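# Move the coaster can onto the turntable's orange spot

## Task

Lift the can sitting on the coaster and set it upright on the orange spot of the turntable, without moving any of the other cans already standing on the turntable.

## Robot and tools

Robot: two arms, left_arm and right_arm, each ending in a gripper. The left gripper's fingers are rigid. The right gripper's fingers can fold. Grip with the outer quarter of the pads near the fingertips, because a part held nearer the palm may be pulled in, held loosely, or dropped. Pressing a half-open right finger tip-first on a surface folds it quietly and can spoil the next grip.

Frame: every pose, velocity and target is in the scene frame. The origin is at table height, midway between the nominal arm bases. +z is up, +x points out over the table, and left_arm is on the +y side. The calibrated bases are: left_arm at (+0.020, +0.681, 0) with quat_wxyz (+1.000, 0, 0, +0.013); right_arm at (-0.024, -0.521, 0) with quat_wxyz (+1.000, 0, 0, 0). Gripper axes: the fingers point along +z and open and close along y. end_effector_position is the point between the pads when closed. Fingertips reach about 33 mm past it, or 9 mm past it when fully open.

Row layout (all tools): one flat list of 20 numbers covering both arms. Numbers 1 to 10 are left_arm: x, y, z in metres, then qw, qx, qy, qz, then gripper position, force_limit and speed. Numbers 11 to 20 are the same ten for right_arm. x, y, z and the quaternion are an absolute target pose for the gripper, not an offset. The three gripper numbers are each in [-1, 1]. Position +1 is fully open (140 mm), the pads meet near -0.8, and -1 closes until stopped. force_limit sets how hard the pads squeeze, roughly 14 N at -1 up to 58 N at +1. speed sets the closing rate, roughly 30 mm/s at -1 up to 250 mm/s at +1, and faster closes squeeze harder. Both force_limit and speed start at +1. For an arm that should stay put, repeat its last reported pose and its last gripper numbers exactly; a 0 counts as a command.

execute_actions(actions, cameras): actions is a list of actions. Each action is up to 15 rows, one row per 1/30 s step, and a short action repeats its last row. A target more than 0.6 m from the gripper's current position along any gripper axis is refused for both arms. Each step clips the commanded pose to 70 mm and 16 degrees from the measured pose, so large moves need several actions. Read 'Hand target' and plan from it. An empty actions list returns images and the scene number. cameras takes names, ["all"] or [].

move(target, speed, blend, stop_force, zero, blocking, cameras): drives straight-line paths to absolute targets. target is one 20-number row or a list of up to 15 rows. speed is in m/s, from 0.002 to 2, default 0.25. blend is a corner radius in m for lists. stop_force is 10 to 80 N and ends an arm's path when it meets that much push along its travel direction. Use it slowly with a small value, since faster contact tends to fault. Leave stop_force out when backing away from a contact. Moves last at most 10 s. The paths do not avoid obstacles, and you should steer paths around an arm's own base. blocking=false returns early; a new move replaces the running one. The result adds a 'move:' line such as done, off_target, held or fault.

wait(seconds 0 to 10) holds the last commands. stop brakes a running move. zoom_image(camera, region [x0,y0,x1,y1], at most 504x504 px) enlarges part of the latest image from cam_head_left, cam_head_right, cam_left_wrist or cam_right_wrist. finished_scene(scene) ends the scene and cannot be undone; call it only once the can stands on the spot.

Results: end_effector_position, quaternion and velocities per arm. object_status codes: 0 moving, 1 blocked while opening, 2 blocked while closing (a grip), 3 reached target or pads met. Check for 2 after closing at -1. position_measured is in counts: 3 is open, about 139 is 60 mm, about 230 means the pads touch. To grip harder, raise force_limit and change position slightly, e.g. -1 to -0.98. Joint torques, External joint torques and Flange force (along the gripper axes) indicate contact and load. 'Wrist depth' gives 7x7 distance grids in mm. 'Kept back' steps (up to 10) still run after the result arrives. A MOTOR HOT line warns of an overheating brake stop.

Calibration: each camera gets K, distortion and T_world_to_cam, as listed. The head cameras are fixed. The wrist cameras follow their hands.

Avoid: dropping or toppling cans, knocking the other turntable cans, letting anything leave the table, hard hits, and pressing past firm contact. At 144 N net force or a joint torque limit the arm locks for 10 s. Avoid arm-to-arm contact, including closing one gripper on the other's fingers, since it can end the scene. Also avoid heavy leverage on the wrist. Set the can down gently and upright, open, and lift clear before finishing.

Each tool is called after ">>>" as name(argument=value, ...) on one line, values as JSON.

## Session

>>> execute_actions(actions=[])

Scene clock: 0.00 s.
left_arm: end_effector_position=(+0.7934, +0.7721, +0.3575) position_measured=3 object_status=3 end_effector_quat_wxyz=(+0.402, +0.812, -0.164, +0.390) | right_arm: end_effector_position=(+0.0397, +0.0830, +0.2069) position_measured=3 object_status=3 end_effector_quat_wxyz=(-0.350, +0.118, +0.889, -0.272)
Joint positions: left_arm=[0.448 0.334 1.714 -1.266 1.317 2.959] | right_arm=[1.15 0.522 1.575 0.498 1.827 -0.231]
Joint velocities: within noise
Joint torques (N m): no reading
External joint torques (N m): no reading
Flange force (N): no reading
Wrist depth (mm): cam_left_wrist=[1120 1247 - - - - - / 1211 - 1993 2322 4289 3287 - / 1361 1592 1861 2433 3564 - 3204 / 1188 122 1722 2240 3245 132 3124 / - 122 1534 1633 779 138 102 / - 1177 490 548 719 806 97 / - 395 421 512 574 699 -] | cam_right_wrist=[2712 3268 2801 2089 - 363 - / 439 3186 2499 520 - 349 286 / 428 537 597 504 - 335 272 / 467 137 531 408 - 138 258 / - 108 490 400 361 127 94 / - 108 - - 319 - 97 / - 573 - 392 296 - -]
Hand target: left_arm +0.7934, +0.7721, +0.3575; +0.402, +0.812, -0.164, +0.390 | right_arm +0.0397, +0.0830, +0.2069; -0.350, +0.118, +0.889, -0.272
Tool commands: left_gripper/position=+1.0 left_gripper/force_limit=+1.0 left_gripper/speed=+1.0 right_gripper/position=+1.0 right_gripper/force_limit=+1.0 right_gripper/speed=+1.0
camera_calibration:
cam_left_wrist: T_world_to_cam=[[-0.580849, -0.62237, 0.524662, 0.765674], [-0.776968, 0.231669, -0.585363, 0.64498], [0.242764, -0.747653, -0.618126, 0.751592], [0, 0, 0, 1]] pos_world=[0.76341, 0.88904, 0.440407]
cam_right_wrist: T_world_to_cam=[[0.0177754, 0.825066, -0.564757, 0.0579435], [0.909435, -0.248053, -0.333763, 0.0631233], [-0.415466, -0.507677, -0.754753, 0.355023], [0, 0, 0, 1]] pos_world=[0.0890635, 0.148088, 0.321747]

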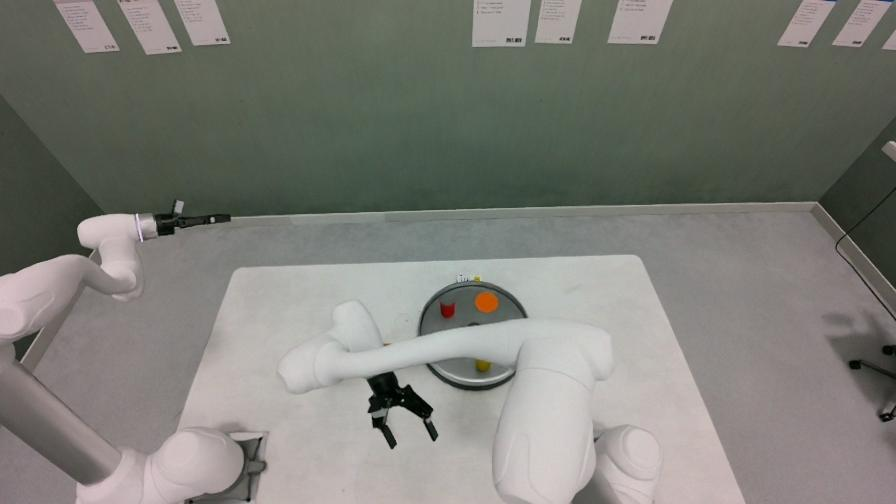

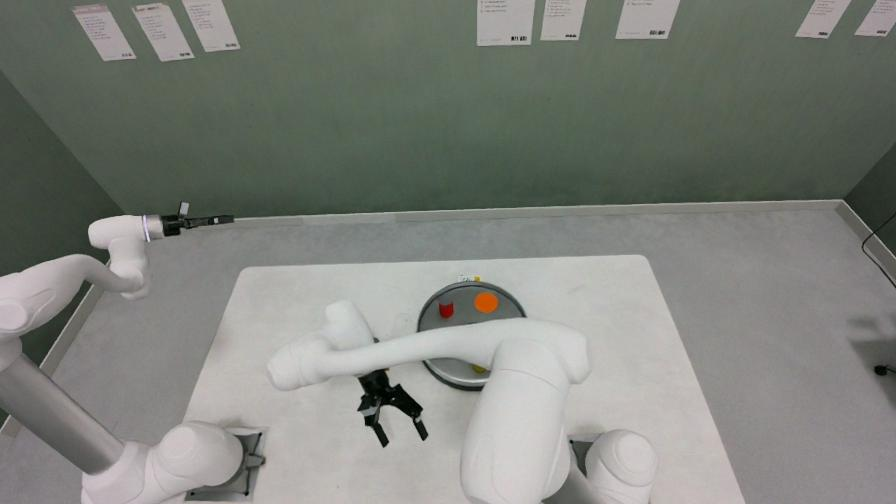

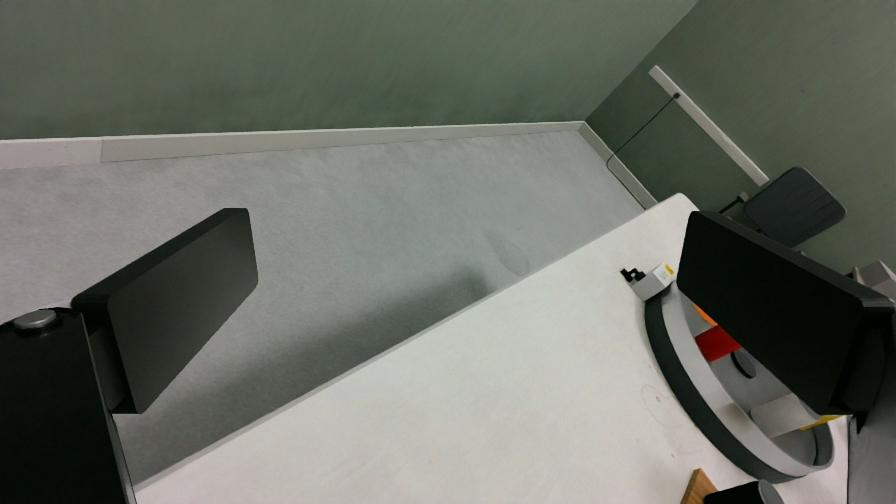

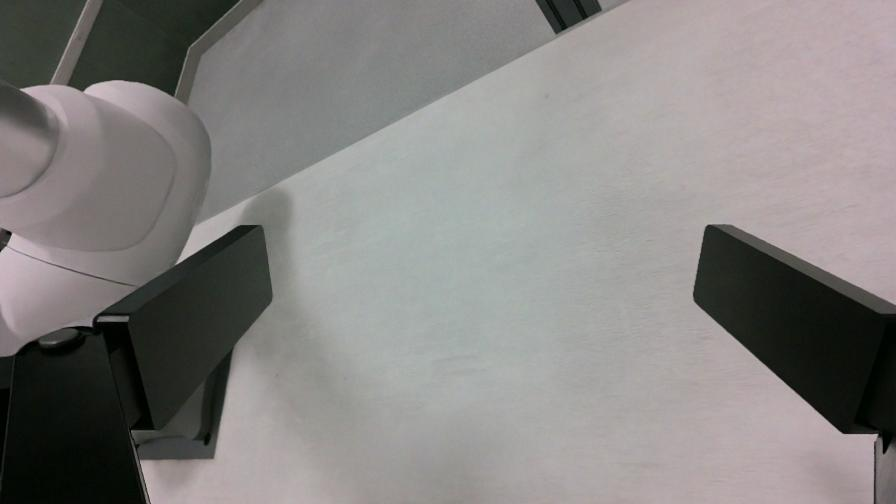

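>>> move(target=[[0.7934,0.7721,0.3575,0.402,0.812,-0.164,0.39,1,1,1,0.04,0.083,0.42,-0.35,0.118,0.889,-0.272,1,1,1],[0.65,0.6,0.37,0.224,0.866,0.2,0.391,1,1,1,0.507,-0.227,0.47,-0.4361,0.5152,0.734,-0.0797,1,1,1],[0.49,0.33,0.35,0,0.7071,0.7071,0,1,1,1,0.522,-0.787,0.47,-0.4236,0.796,0.4132,0.1307,1,1,1]], blend=[0.06,0.08,0], speed=0.55, cameras=["cam_head_left","cam_head_right","cam_left_wrist"])

>>> zoom_image(camera="cam_head_left", region=[350, 270, 550, 400])

>>> wait(seconds=0.5, cameras=["cam_head_left","cam_left_wrist"])

Scene clock: 5.73 s.
left_arm: end_effector_position=(+0.4900, +0.3300, +0.3500) position_measured=3 object_status=3 end_effector_quat_wxyz=(+0.000, +0.707, +0.707, +0.000) | right_arm: end_effector_position=(+0.5220, -0.7870, +0.4700) position_measured=3 object_status=3 end_effector_quat_wxyz=(-0.423, +0.796, +0.413, +0.131)
Joint positions: left_arm=[-0.726 0.055 1.676 0 1.411 -0.7] | right_arm=[-0.768 0.39 1.277 0.607 2.194 0.019]
Joint torques (N m): left_arm=[1.99 -50.3 -40.48 4.08 0.28 0.52] | right_arm=[1.32 -79.76 -38.14 5.08 1.59 0.07]
External joint torques (N m): left_arm=[-2.01 2.38 -1.43 0.26 -0.25 -0.51] | right_arm=[-1.33 -0.74 -2.53 -0.22 -0.08 -0.1]
Flange force (N): left_arm=[-7.0 2.2 -1.1] | right_arm=[0.9 0.9 -6.0]
Wrist depth (mm): cam_left_wrist=[433 433 436 436 433 - 1217 / 456 455 - 455 465 458 1285 / 478 482 472 478 497 478 1391 / 496 122 500 - 515 130 1471 / - 122 536 533 528 138 103 / - 576 531 515 582 - 97 / - 605 547 559 565 1699 -] | cam_right_wrist=[- 1432 1416 894 737 660 1349 / 360 4046 1159 802 708 600 534 / 371 470 969 828 - 568 - / 2771 136 636 745 - 137 474 / - 116 693 710 - 137 93 / - 617 722 - 610 - 97 / - 2575 - 637 583 478 440]
Hand target: left_arm +0.4900, +0.3300, +0.3500; +0.000, +0.707, +0.707, +0.000 | right_arm +0.5220, -0.7870, +0.4700; -0.423, +0.796, +0.413, +0.131
Off the commanded pose: left_arm 0.000 m, 0 deg | right_arm 0.000 m, 0 deg.
move: done; limits=paced
camera_calibration:
cam_left_wrist: T_world_to_cam=[[0.999998, -0.000929333, 0.0016335, -0.478539], [-0.00144501, -0.935953, 0.352122, 0.184515], [0.00120164, -0.352123, -0.935953, 0.589163], [0, 0, 0, 1]] pos_world=[0.478096, 0.379711, 0.487238]
Images, in order (width x height): cam_head_left 896x504, cam_head_right 896x504, cam_left_wrist 896x504.

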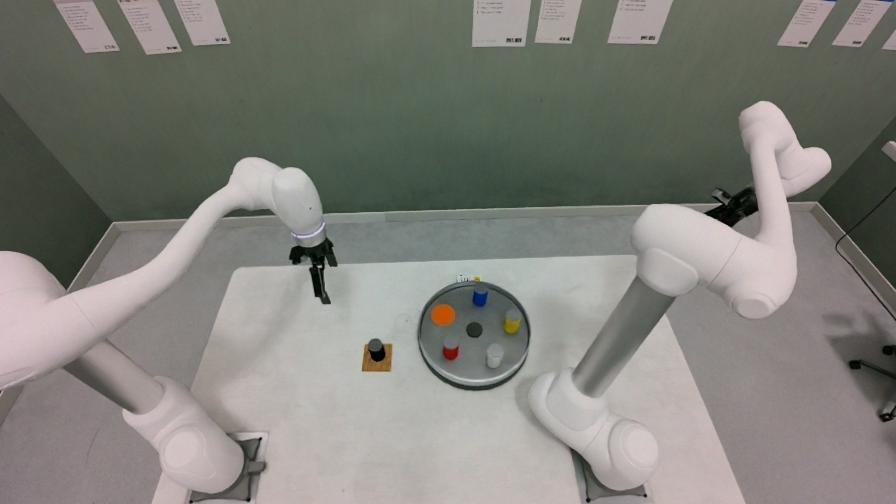

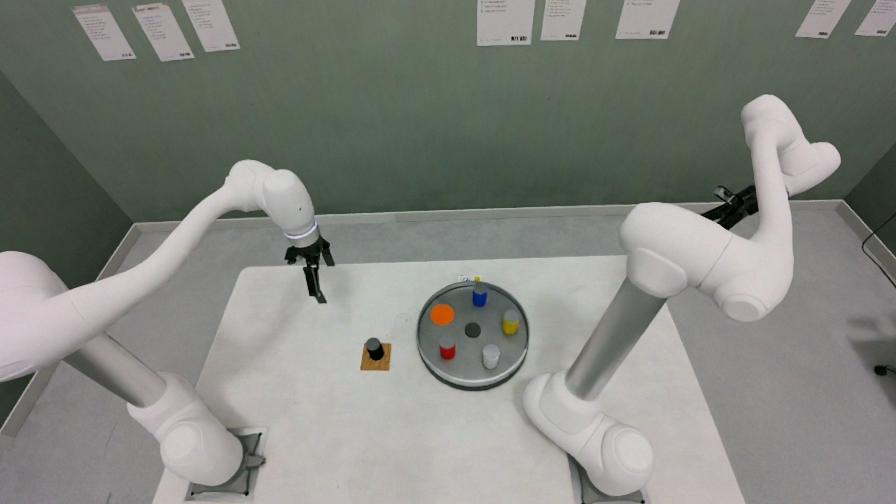

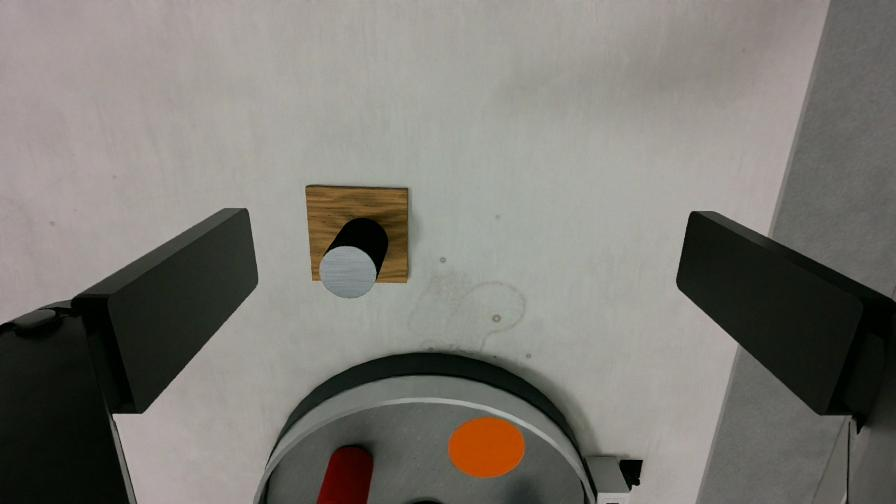

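Scaled by 2.520 from the camera's 896x504 image, which has a finer 1280x720 frame.

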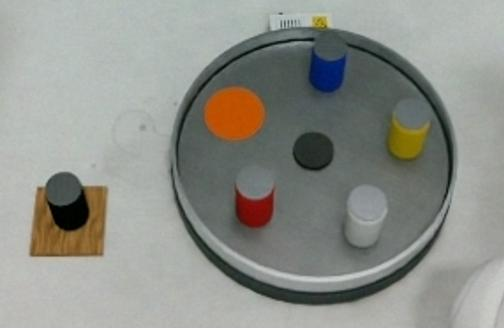

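Scene clock: 6.23 s.
left_arm: end_effector_position=(+0.4900, +0.3300, +0.3500) position_measured=3 object_status=3 end_effector_quat_wxyz=(+0.000, +0.707, +0.707, +0.000) | right_arm: end_effector_position=(+0.5220, -0.7870, +0.4700) position_measured=3 object_status=3 end_effector_quat_wxyz=(-0.423, +0.796, +0.413, +0.131)
Joint positions: left_arm=[-0.726 0.055 1.675 0 1.411 -0.7] | right_arm=[-0.768 0.39 1.277 0.607 2.194 0.019]
Joint torques (N m): left_arm=[2.22 -50.52 -40.39 4.15 0.16 0.59] | right_arm=[0.96 -79.77 -38.12 4.99 1.59 0.06]
External joint torques (N m): left_arm=[-2.18 2.65 -1.53 0.19 -0.14 -0.59] | right_arm=[-0.95 -0.85 -2.66 -0.11 -0.07 -0.09]
Flange force (N): left_arm=[-7.7 2.4 -1.4] | right_arm=[1.6 1.0 -6.1]
Wrist depth (mm): cam_left_wrist=[434 430 435 437 - 437 1199 / 464 452 458 453 465 461 1265 / 472 478 483 483 482 484 1361 / - 122 501 501 508 132 1454 / - 122 542 551 545 149 103 / - 573 565 520 569 569 97 / - 626 554 543 565 1795 -] | cam_right_wrist=[- - 1655 888 748 - 1349 / 349 - - 794 784 607 540 / 368 497 973 836 660 620 511 / 3227 137 644 - - 137 488 / - 116 682 - 649 128 93 / - 608 722 683 - 511 97 / - 2601 763 664 - 510 -]
Hand target: left_arm +0.4900, +0.3300, +0.3500; +0.000, +0.707, +0.707, +0.000 | right_arm +0.5220, -0.7870, +0.4700; -0.423, +0.796, +0.413, +0.131
Tool commands: left_gripper/position=+1.0 left_gripper/force_limit=+1.0 left_gripper/speed=+1.0 right_gripper/position=+1.0 right_gripper/force_limit=+1.0 right_gripper/speed=+1.0
Off the commanded pose: left_arm 0.000 m, 0 deg | right_arm 0.000 m, 0 deg.
wait: 0.50 s; at rest by 0.17 s
camera_calibration:
cam_left_wrist: T_world_to_cam=[[0.999999, -0.000905752, 0.00141187, -0.478441], [-0.00134493, -0.93594, 0.352156, 0.184352], [0.00100246, -0.352157, -0.93594, 0.58923], [0, 0, 0, 1]] pos_world=[0.478098, 0.379611, 0.487239]
Images, in order (width x height): cam_head_left 896x504, cam_left_wrist 896x504.

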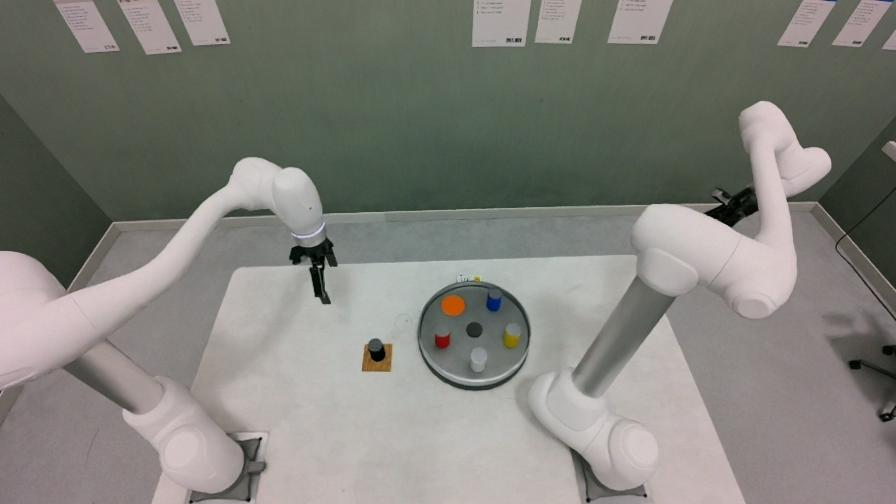

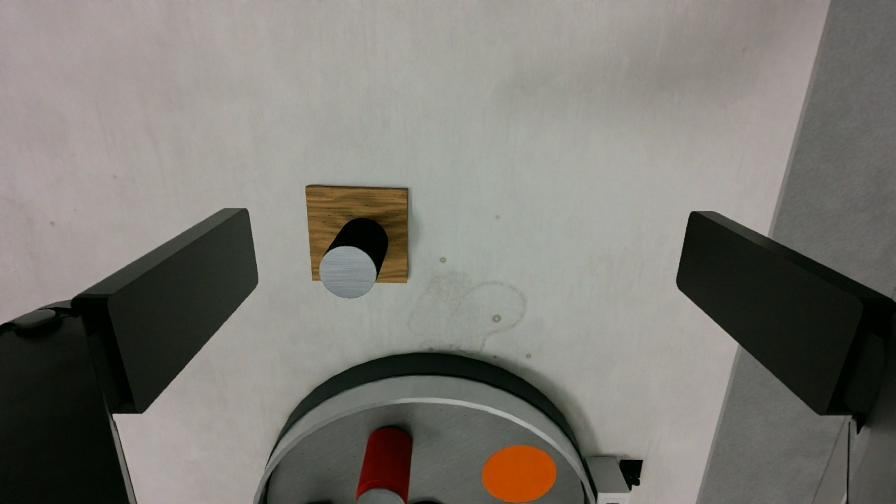

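>>> move(target=[[0.391,0.213,0.17,0,0.7071,0.7071,0,0.12,-0.1,1,0.522,-0.787,0.47,-0.4236,0.796,0.4132,0.1307,1,1,1],[0.391,0.213,0.068,0,0.7071,0.7071,0,0.12,-0.1,1,0.522,-0.787,0.47,-0.4236,0.796,0.4132,0.1307,1,1,1],[0.391,0.213,0.068,0,0.7071,0.7071,0,-1,-0.1,-1,0.522,-0.787,0.47,-0.4236,0.796,0.4132,0.1307,1,1,1],[0.391,0.213,0.24,0,0.7071,0.7071,0,-1,-0.1,-1,0.522,-0.787,0.47,-0.4236,0.796,0.4132,0.1307,1,1,1],[0.3311,-0.1842,0.25,0,0.7071,0.7071,0,-1,-0.1,-1,0.522,-0.787,0.47,-0.4236,0.796,0.4132,0.1307,1,1,1]], blend=[0.03,0,0,0.04,0], speed=[0.5,0.2,0.2,0.25,0.35], cameras=["cam_head_left","cam_left_wrist"])

Scene clock: 12.43 s.
left_arm: end_effector_position=(+0.3311, -0.1842, +0.2500) position_measured=151 object_status=2 end_effector_quat_wxyz=(+0.000, +0.707, +0.707, +0.000) | right_arm: end_effector_position=(+0.5220, -0.7870, +0.4700) position_measured=3 object_status=3 end_effector_quat_wxyz=(-0.423, +0.796, +0.413, +0.131)
Joint positions: left_arm=[-1.289 0.629 1.07 0 1.443 -1.263] | right_arm=[-0.768 0.39 1.277 0.607 2.194 0.019]
Joint torques (N m): left_arm=[1.41 -108.58 -42.26 4.21 0.22 0.53] | right_arm=[0.95 -79.82 -38.04 5.05 1.63 0.06]
External joint torques (N m): left_arm=[-1.31 4.68 0.16 0.14 -0.18 -0.53] | right_arm=[-0.96 -0.67 -2.66 -0.19 -0.11 -0.09]
Flange force (N): left_arm=[-8.0 0.7 1.6] | right_arm=[1.5 1.3 -6.2]
Wrist depth (mm): cam_left_wrist=[- 344 337 219 296 298 285 / - 361 354 312 310 310 312 / 377 380 375 118 326 330 330 / - 397 129 - 109 338 334 / - - - - 110 84 267 / - - - 463 - - - / - - - 482 - - -] | cam_right_wrist=[- 666 706 910 750 - 1349 / 351 3983 914 802 695 637 539 / 372 471 724 792 - 572 - / 3540 136 657 789 - 137 - / - 116 706 777 590 137 93 / - 610 724 - 594 519 97 / - 2628 817 - 532 496 443]
Hand target: left_arm +0.3311, -0.1842, +0.2500; +0.000, +0.707, +0.707, +0.000 | right_arm +0.5220, -0.7870, +0.4700; -0.423, +0.796, +0.413, +0.131
Off the commanded pose: left_arm 0.000 m, 0 deg | right_arm 0.000 m, 0 deg.
move: done; limits=paced
camera_calibration:
cam_left_wrist: T_world_to_cam=[[0.999998, -0.00086955, 0.00150509, -0.319896], [-0.00134388, -0.93594, 0.352156, -0.261813], [0.00110246, -0.352157, -0.93594, 0.314719], [0, 0, 0, 1]] pos_world=[0.319197, -0.134489, 0.387239]
Images, in order (width x height): cam_head_left 896x504, cam_left_wrist 896x504.

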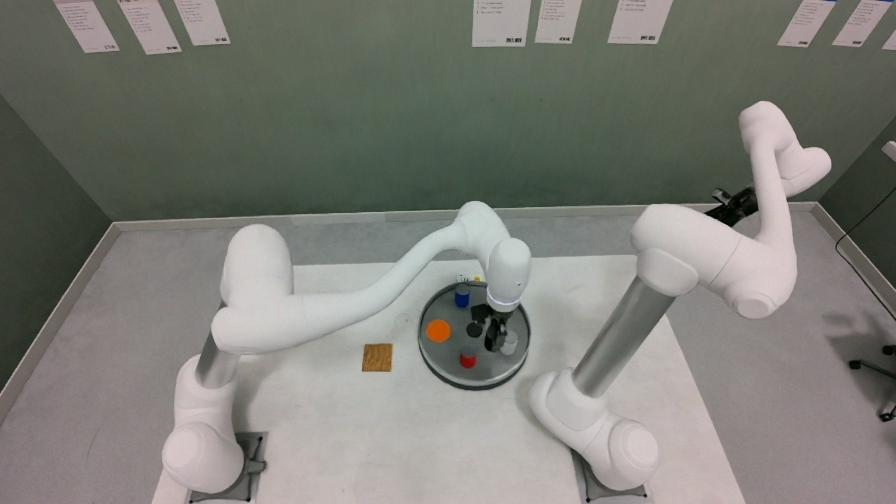

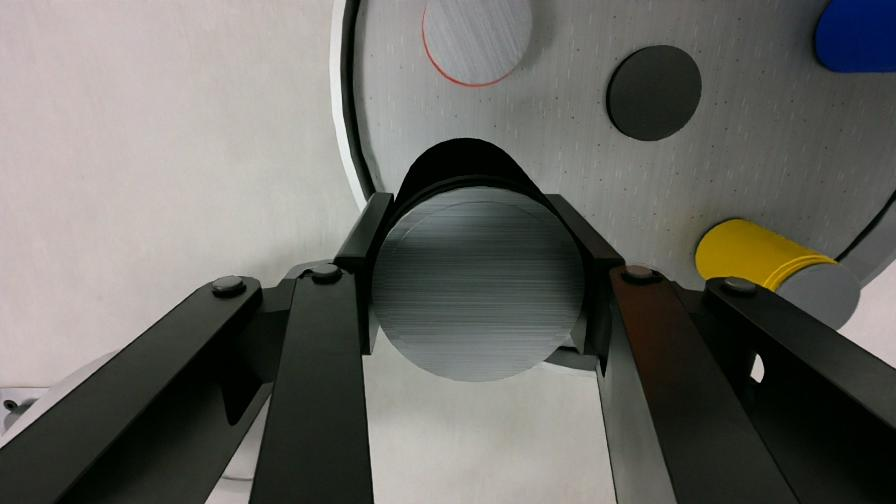

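>>> wait(seconds=1.5, cameras=["cam_left_wrist"])

Scene clock: 15.00 s.
left_arm: end_effector_position=(+0.3311, -0.1842, +0.2500) position_measured=151 object_status=2 end_effector_quat_wxyz=(+0.000, +0.707, +0.707, +0.000) | right_arm: end_effector_position=(+0.5220, -0.7870, +0.4700) position_measured=3 object_status=3 end_effector_quat_wxyz=(-0.423, +0.796, +0.413, +0.131)
Joint positions: left_arm=[-1.289 0.629 1.07 0 1.443 -1.263] | right_arm=[-0.768 0.39 1.277 0.607 2.194 0.019]
Joint torques (N m): left_arm=[1.63 -109.18 -41.72 4.15 0.27 0.51] | right_arm=[1.01 -79.71 -38.09 5.07 1.65 0.11]
External joint torques (N m): left_arm=[-1.69 5.59 -0.31 0.19 -0.23 -0.51] | right_arm=[-1.09 -0.8 -2.62 -0.2 -0.14 -0.14]
Flange force (N): left_arm=[-11.0 1.4 1.2] | right_arm=[1.2 1.0 -6.0]
Wrist depth (mm): cam_left_wrist=[337 345 339 294 296 295 297 / 362 360 355 311 311 312 312 / 378 382 379 118 327 331 327 / 405 399 129 - 107 349 347 / 420 - - - 110 84 341 / - - - 453 - - - / - - - - - - -] | cam_right_wrist=[- 654 687 891 797 605 1356 / 359 3227 - 802 737 671 - / 371 496 657 799 722 - 504 / - 137 671 - 625 147 481 / - 116 678 - 614 137 94 / - 611 728 683 - - 97 / - 2628 761 649 561 468 -]
Hand target: left_arm +0.3311, -0.1842, +0.2500; +0.000, +0.707, +0.707, +0.000 | right_arm +0.5220, -0.7870, +0.4700; -0.423, +0.796, +0.413, +0.131
Tool commands: left_gripper/position=-1.0 left_gripper/force_limit=-0.1 left_gripper/speed=-1.0 right_gripper/position=+1.0 right_gripper/force_limit=+1.0 right_gripper/speed=+1.0
Off the commanded pose: left_arm 0.000 m, 0 deg | right_arm 0.000 m, 0 deg.
wait: 1.50 s; at rest from the start
camera_calibration:
cam_left_wrist: T_world_to_cam=[[0.999999, -0.000905752, 0.00141187, -0.319866], [-0.00134493, -0.93594, 0.352156, -0.261907], [0.00100246, -0.352157, -0.93594, 0.314716], [0, 0, 0, 1]] pos_world=[0.319198, -0.134589, 0.387239]
Images, in order (width x height): cam_left_wrist 896x504.

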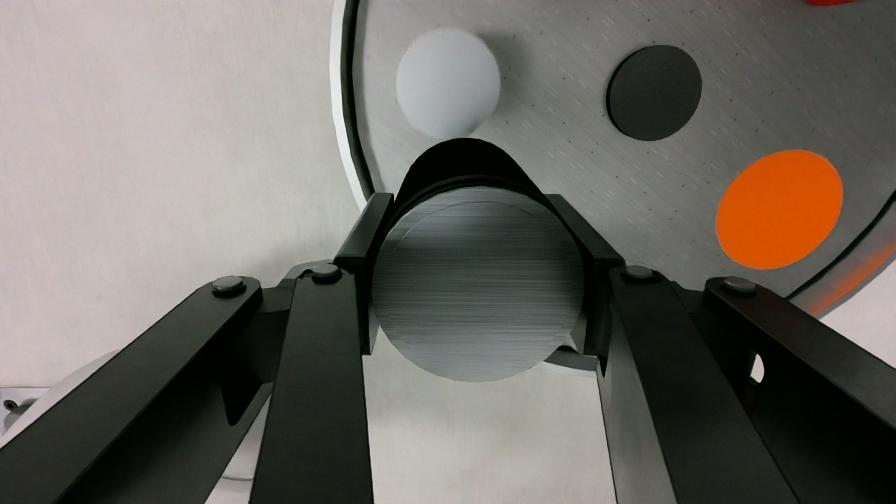

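>>> wait(seconds=1.27)

>>> move(target=[[0.323,-0.141,0.24,0,0.7071,0.7071,0,-1,-0.1,-1,0.522,-0.787,0.47,-0.4236,0.796,0.4132,0.1307,1,1,1],[0.3311,-0.0948,0.225,0,0.7071,0.7071,0,-1,-0.1,-1,0.522,-0.787,0.47,-0.4236,0.796,0.4132,0.1307,1,1,1],[0.3546,-0.0542,0.2,0,0.7071,0.7071,0,-1,-0.1,-1,0.522,-0.787,0.47,-0.4236,0.796,0.4132,0.1307,1,1,1],[0.3905,-0.0241,0.16,0,0.7071,0.7071,0,-1,-0.1,-1,0.522,-0.787,0.47,-0.4236,0.796,0.4132,0.1307,1,1,1],[0.4346,-0.008,0.128,0,0.7071,0.7071,0,-1,-0.1,-1,0.522,-0.787,0.47,-0.4236,0.796,0.4132,0.1307,1,1,1],[0.4814,-0.008,0.12,0,0.7071,0.7071,0,-1,-0.1,-1,0.522,-0.787,0.47,-0.4236,0.796,0.4132,0.1307,1,1,1],[0.5255,-0.0241,0.118,0,0.7071,0.7071,0,-1,-0.1,-1,0.522,-0.787,0.47,-0.4236,0.796,0.4132,0.1307,1,1,1],[0.5614,-0.0542,0.117,0,0.7071,0.7071,0,-1,-0.1,-1,0.522,-0.787,0.47,-0.4236,0.796,0.4132,0.1307,1,1,1],[0.5849,-0.0948,0.117,0,0.7071,0.7071,0,-1,-0.1,-1,0.522,-0.787,0.47,-0.4236,0.796,0.4132,0.1307,1,1,1],[0.593,-0.141,0.117,0,0.7071,0.7071,0,-1,-0.1,-1,0.522,-0.787,0.47,-0.4236,0.796,0.4132,0.1307,1,1,1]], blend=0.01, speed=[0.118,0.121,0.1307,0.1516,0.1397,0.1175,0.1156,0.1154,0.1154,0.1154], blocking=false)

>>> wait(seconds=0.5, cameras=["cam_left_wrist"])

Scene clock: 17.27 s.
left_arm: end_effector_position=(+0.3311, -0.1842, +0.2500) position_measured=151 object_status=2 end_effector_quat_wxyz=(+0.000, +0.707, +0.707, +0.000) | right_arm: end_effector_position=(+0.5220, -0.7870, +0.4700) position_measured=3 object_status=3 end_effector_quat_wxyz=(-0.423, +0.796, +0.413, +0.131)
Joint positions: left_arm=[-1.289 0.629 1.07 0 1.443 -1.263] | right_arm=[-0.768 0.39 1.277 0.607 2.194 0.019]
Joint torques (N m): left_arm=[1.62 -109.28 -41.87 4.18 0.21 0.52] | right_arm=[0.97 -79.42 -38.2 5.05 1.69 0.04]
External joint torques (N m): left_arm=[-1.65 5.88 -0.1 0.14 -0.18 -0.52] | right_arm=[-0.96 -1.12 -2.52 -0.18 -0.18 -0.07]
Flange force (N): left_arm=[-10.9 1.4 1.5] | right_arm=[1.4 0.6 -5.3]
Wrist depth (mm): cam_left_wrist=[342 345 303 297 297 297 298 / 356 362 318 312 310 312 298 / 379 382 378 118 324 331 330 / 402 399 129 - 109 339 347 / - - - - 110 84 339 / - - - 464 - - - / - - - 467 - - -] | cam_right_wrist=[3109 655 702 888 748 - 1385 / 364 - 1024 814 712 589 - / 369 473 667 792 - 619 - / 3694 137 655 - 631 137 - / - 116 682 - - 147 93 / - 613 724 - 617 515 97 / - 2549 775 - 582 - -]
Hand target: left_arm +0.3311, -0.1842, +0.2500; +0.000, +0.707, +0.707, +0.000 | right_arm +0.5220, -0.7870, +0.4700; -0.423, +0.796, +0.413, +0.131
Tool commands: left_gripper/position=-1.0 left_gripper/force_limit=-0.1 left_gripper/speed=-1.0 right_gripper/position=+1.0 right_gripper/force_limit=+1.0 right_gripper/speed=+1.0
Off the commanded pose: left_arm 0.000 m, 0 deg | right_arm 0.000 m, 0 deg.
wait: 1.30 s; at rest from the start

Scene clock: 17.77 s.
left_arm: end_effector_position=(+0.3242, -0.1418, +0.2398) position_measured=151 object_status=2 end_effector_quat_wxyz=(+0.000, +0.707, +0.707, +0.000) end_effector_velocity=(-0.001, +0.114, -0.031) end_effector_angular_velocity=(-0.001, +0.000, +0.000) | right_arm: end_effector_position=(+0.5220, -0.7870, +0.4700) position_measured=3 object_status=3 end_effector_quat_wxyz=(-0.423, +0.796, +0.413, +0.131)
Joint positions: left_arm=[-1.282 0.559 1.203 0 1.381 -1.256] | right_arm=[-0.768 0.39 1.277 0.607 2.194 0.019]
Joint velocities: left_arm=[0.039 -0.172 0.332 0 -0.161 0.039] | right_arm=[within noise]
Joint torques (N m): left_arm=[3.73 -101.58 -40.09 4.2 0.09 0.54] | right_arm=[0.79 -80.07 -38.42 5.05 1.59 -0.01]
External joint torques (N m): left_arm=[-2.15 6.02 -1.17 0.11 -0.07 -0.54] | right_arm=[-0.79 -0.46 -2.32 -0.18 -0.08 -0.02]
Flange force (N): left_arm=[-13.4 1.7 0.6] | right_arm=[1.5 1.3 -5.5]
Wrist depth (mm): cam_left_wrist=[336 337 337 290 291 290 287 / 353 353 346 301 305 302 306 / 377 376 372 118 321 324 322 / 397 395 129 - 107 336 290 / 407 - - - 110 84 266 / - - - 445 - - - / - - - 477 - - -] | cam_right_wrist=[- 693 722 885 726 636 1342 / 356 - 1138 794 - 614 541 / 370 474 992 754 647 597 489 / 3492 137 636 - 636 147 470 / - 116 678 - 597 137 94 / - 611 724 678 589 514 97 / - 2601 807 654 538 512 -]
Hand target: left_arm +0.3248, -0.1306, +0.2365; +0.000, +0.707, +0.707, +0.000 | right_arm +0.5220, -0.7870, +0.4700; -0.423, +0.796, +0.413, +0.131
Tool commands: left_gripper/position=-1.0 left_gripper/force_limit=-0.1 left_gripper/speed=-1.0 right_gripper/position=+1.0 right_gripper/force_limit=+1.0 right_gripper/speed=+1.0
Off the commanded pose: left_arm 0.295 m, 0 deg | right_arm 0.000 m, 0 deg.
move: running; path passed 1 of 10 targets

Scene clock: 18.27 s.
left_arm: end_effector_position=(+0.3364, -0.0862, +0.2194) position_measured=151 object_status=2 end_effector_quat_wxyz=(+0.000, +0.707, +0.707, +0.000) end_effector_velocity=(+0.053, +0.102, -0.058) end_effector_angular_velocity=(+0.000, -0.001, +0.001) | right_arm: end_effector_position=(+0.5220, -0.7870, +0.4700) position_measured=3 object_status=3 end_effector_quat_wxyz=(-0.423, +0.796, +0.413, +0.131)
Joint positions: left_arm=[-1.247 0.488 1.351 0 1.303 -1.221] | right_arm=[-0.768 0.39 1.277 0.607 2.194 0.019]
Joint velocities: left_arm=[0.102 -0.093 0.251 0.001 -0.159 0.102] | right_arm=[within noise]
Joint torques (N m): left_arm=[3.02 -94.87 -40.15 4.04 -0.05 0.42] | right_arm=[0.62 -79.94 -38.01 4.99 1.57 0.06]
External joint torques (N m): left_arm=[-2.79 5.82 -0.66 0.19 0.06 -0.42] | right_arm=[-0.6 -0.5 -2.64 -0.13 -0.06 -0.09]
Flange force (N): left_arm=[-11.5 0.6 1.7] | right_arm=[2.0 1.6 -6.2]
Wrist depth (mm): cam_left_wrist=[320 321 320 272 274 211 275 / 337 336 336 281 287 287 287 / 354 355 345 115 299 303 287 / 378 375 129 - 107 315 322 / 391 - - - 110 84 336 / - - - 364 - - - / - - - 375 - - -] | cam_right_wrist=[- 1363 794 885 718 666 1370 / 353 - 1175 797 689 572 - / 370 474 716 784 752 577 486 / - 136 662 833 682 137 469 / - 116 710 - 611 128 93 / - 614 720 - 581 - 97 / - 2575 - - 541 496 -]
Hand target: left_arm +0.3415, -0.0765, +0.2137; +0.000, +0.707, +0.707, +0.000 | right_arm +0.5220, -0.7870, +0.4700; -0.423, +0.796, +0.413, +0.131
Tool commands: left_gripper/position=-1.0 left_gripper/force_limit=-0.1 left_gripper/speed=-1.0 right_gripper/position=+1.0 right_gripper/force_limit=+1.0 right_gripper/speed=+1.0
Off the commanded pose: left_arm 0.282 m, 0 deg | right_arm 0.000 m, 0 deg.
earlier move: running; path passed 2 of 10 targets
wait: 0.50 s; no rest
camera_calibration:
cam_left_wrist: T_world_to_cam=[[0.999999, -0.000754674, 0.00124629, -0.32487], [-0.00114462, -0.936175, 0.351533, -0.159256], [0.000901454, -0.351535, -0.936174, 0.32072], [0, 0, 0, 1]] pos_world=[0.324399, -0.0365929, 0.356638]
Images, in order (width x height): cam_left_wrist 896x504.

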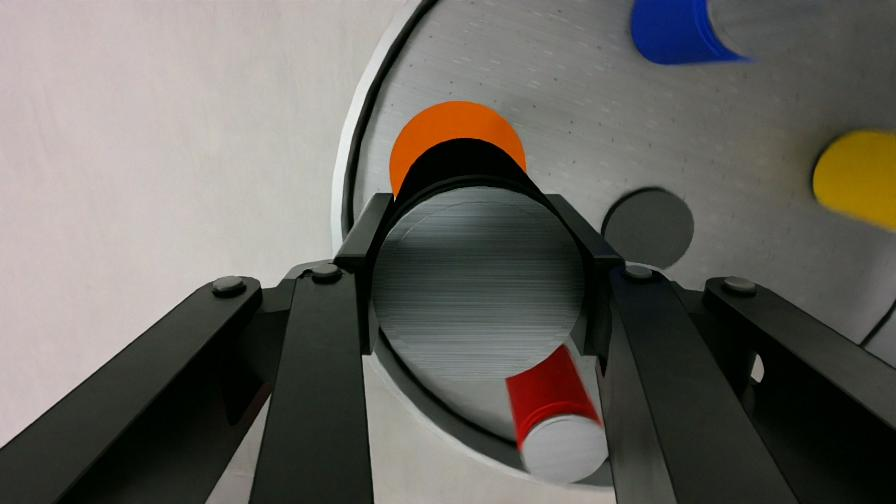

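>>> wait(seconds=1.35)

>>> move(target=[[0.5614,-0.0542,0.118,0,0.7071,0.7071,0,0.25,-0.1,-0.2,0.522,-0.787,0.47,-0.4236,0.796,0.4132,0.1307,1,1,1],[0.5849,-0.0948,0.14,0,0.7071,0.7071,0,0.25,-0.1,-0.2,0.522,-0.787,0.47,-0.4236,0.796,0.4132,0.1307,1,1,1],[0.593,-0.141,0.2,0,0.7071,0.7071,0,0.25,-0.1,-0.2,0.522,-0.787,0.47,-0.4236,0.796,0.4132,0.1307,1,1,1],[0.5849,-0.1872,0.27,0,0.7071,0.7071,0,0.25,-0.1,-0.2,0.522,-0.787,0.47,-0.4236,0.796,0.4132,0.1307,1,1,1]], blend=[0.01,0.01,0.01,0], speed=[0.1154,0.127,0.187,0.2], cameras=["cam_head_left","cam_left_wrist"])

Scene clock: 20.23 s.
left_arm: end_effector_position=(+0.5268, -0.0262, +0.1180) position_measured=151 object_status=2 end_effector_quat_wxyz=(+0.000, +0.707, +0.707, +0.000) end_effector_velocity=(+0.094, -0.060, -0.003) end_effector_angular_velocity=(-0.001, -0.001, -0.001) | right_arm: end_effector_position=(+0.5220, -0.7870, +0.4700) position_measured=3 object_status=3 end_effector_quat_wxyz=(-0.423, +0.796, +0.413, +0.131)
Joint positions: left_arm=[-1.014 0.605 1.355 0 1.181 -0.989] | right_arm=[-0.768 0.39 1.277 0.607 2.194 0.019]
Joint velocities: left_arm=[0.052 0.161 -0.264 0 0.102 0.053] | right_arm=[within noise]
Joint torques (N m): left_arm=[0.59 -101.9 -39.29 3.87 0.14 0.35] | right_arm=[0.97 -79.61 -37.93 5.07 1.59 0.07]
External joint torques (N m): left_arm=[-2.07 3.84 -0.16 0.17 -0.13 -0.35] | right_arm=[-1 -0.92 -2.78 -0.2 -0.07 -0.09]
Flange force (N): left_arm=[-6.5 1.3 2.5] | right_arm=[1.6 1.0 -6.3]
Wrist depth (mm): cam_left_wrist=[169 179 178 178 182 226 226 / 186 186 186 184 187 235 239 / 197 196 196 122 195 201 251 / 194 206 129 106 108 204 266 / 162 88 - 112 111 84 276 / - - - 236 237 - - / - - - 253 - - -] | cam_right_wrist=[2999 - 1314 858 741 - 1370 / 353 - 1440 794 - - - / 370 476 876 750 - - - / 3445 137 652 - 636 147 - / - 116 695 - 614 137 94 / - 614 728 693 - - 97 / - 2524 814 660 538 485 -]
Hand target: left_arm +0.5353, -0.0322, +0.1177; +0.000, +0.707, +0.707, +0.000 | right_arm +0.5220, -0.7870, +0.4700; -0.423, +0.796, +0.413, +0.131
Tool commands: left_gripper/position=-1.0 left_gripper/force_limit=-0.1 left_gripper/speed=-1.0 right_gripper/position=+1.0 right_gripper/force_limit=+1.0 right_gripper/speed=+1.0
Off the commanded pose: left_arm 0.133 m, 0 deg | right_arm 0.000 m, 0 deg.
earlier move: running; path passed 7 of 10 targets
wait: 1.37 s; no rest

Scene clock: 22.27 s.
left_arm: end_effector_position=(+0.5849, -0.1872, +0.2700) position_measured=98 object_status=3 end_effector_quat_wxyz=(+0.000, +0.707, +0.707, +0.000) | right_arm: end_effector_position=(+0.5220, -0.7870, +0.4700) position_measured=3 object_status=3 end_effector_quat_wxyz=(-0.423, +0.796, +0.413, +0.131)
Joint positions: left_arm=[-1.053 0.885 0.584 0 1.673 -1.027] | right_arm=[-0.768 0.39 1.277 0.607 2.194 0.019]
Joint torques (N m): left_arm=[1.01 -127.35 -41.24 4.21 0.35 0.55] | right_arm=[1.32 -79.96 -38.13 5.09 1.51 0.07]
External joint torques (N m): left_arm=[-0.98 4.23 -0.9 0.15 -0.32 -0.55] | right_arm=[-1.41 -0.49 -2.56 -0.22 0.01 -0.09]
Flange force (N): left_arm=[0.0 0.0 0.0] | right_arm=[0.9 1.2 -6.5]
Wrist depth (mm): cam_left_wrist=[310 312 312 314 311 361 1156 / 303 330 328 330 329 382 1229 / 343 347 352 332 350 404 1265 / 358 361 152 377 157 415 1368 / - 79 382 388 456 91 87 / - - 477 483 483 - 73 / - - 512 540 518 - -] | cam_right_wrist=[3186 - 1808 907 704 - 1349 / 355 - - 797 - - 517 / 370 462 861 799 - - - / 3590 137 640 - 620 137 475 / - 116 685 - - 128 94 / - 607 724 - - - 97 / - 2601 - 696 516 514 -]
Hand target: left_arm +0.5849, -0.1872, +0.2700; +0.000, +0.707, +0.707, +0.000 | right_arm +0.5220, -0.7870, +0.4700; -0.423, +0.796, +0.413, +0.131
Off the commanded pose: left_arm 0.000 m, 0 deg | right_arm 0.000 m, 0 deg.
earlier move: replaced; path passed 7 of 10 targets
move: done
camera_calibration:
cam_left_wrist: T_world_to_cam=[[0.999999, -0.000904916, 0.00141156, -0.573696], [-0.00134404, -0.93594, 0.352156, -0.271323], [0.00100246, -0.352157, -0.93594, 0.332159], [0, 0, 0, 1]] pos_world=[0.572998, -0.137489, 0.407239]
Images, in order (width x height): cam_head_left 896x504, cam_left_wrist 896x504.

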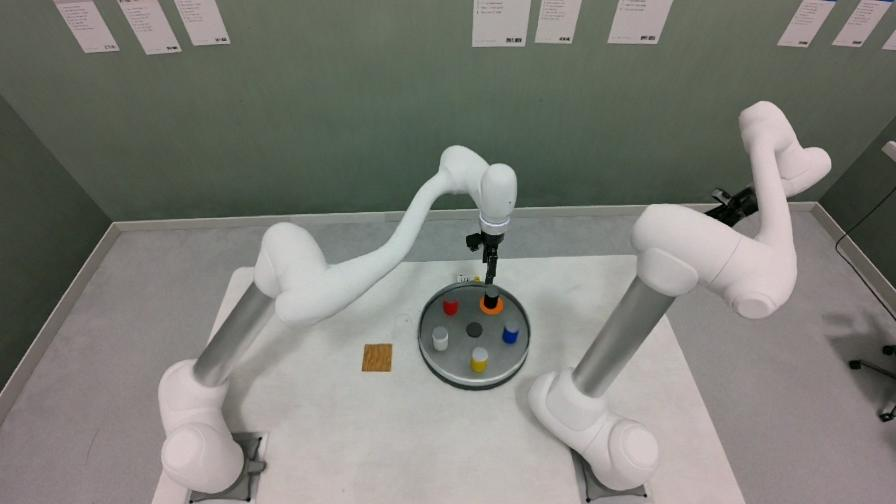

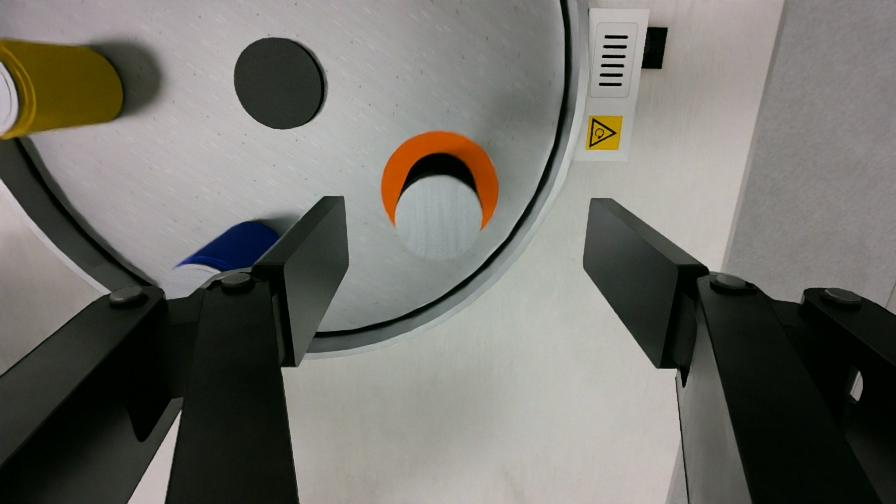

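>>> finished_scene(scene=2)

The scene is finished: the task was done.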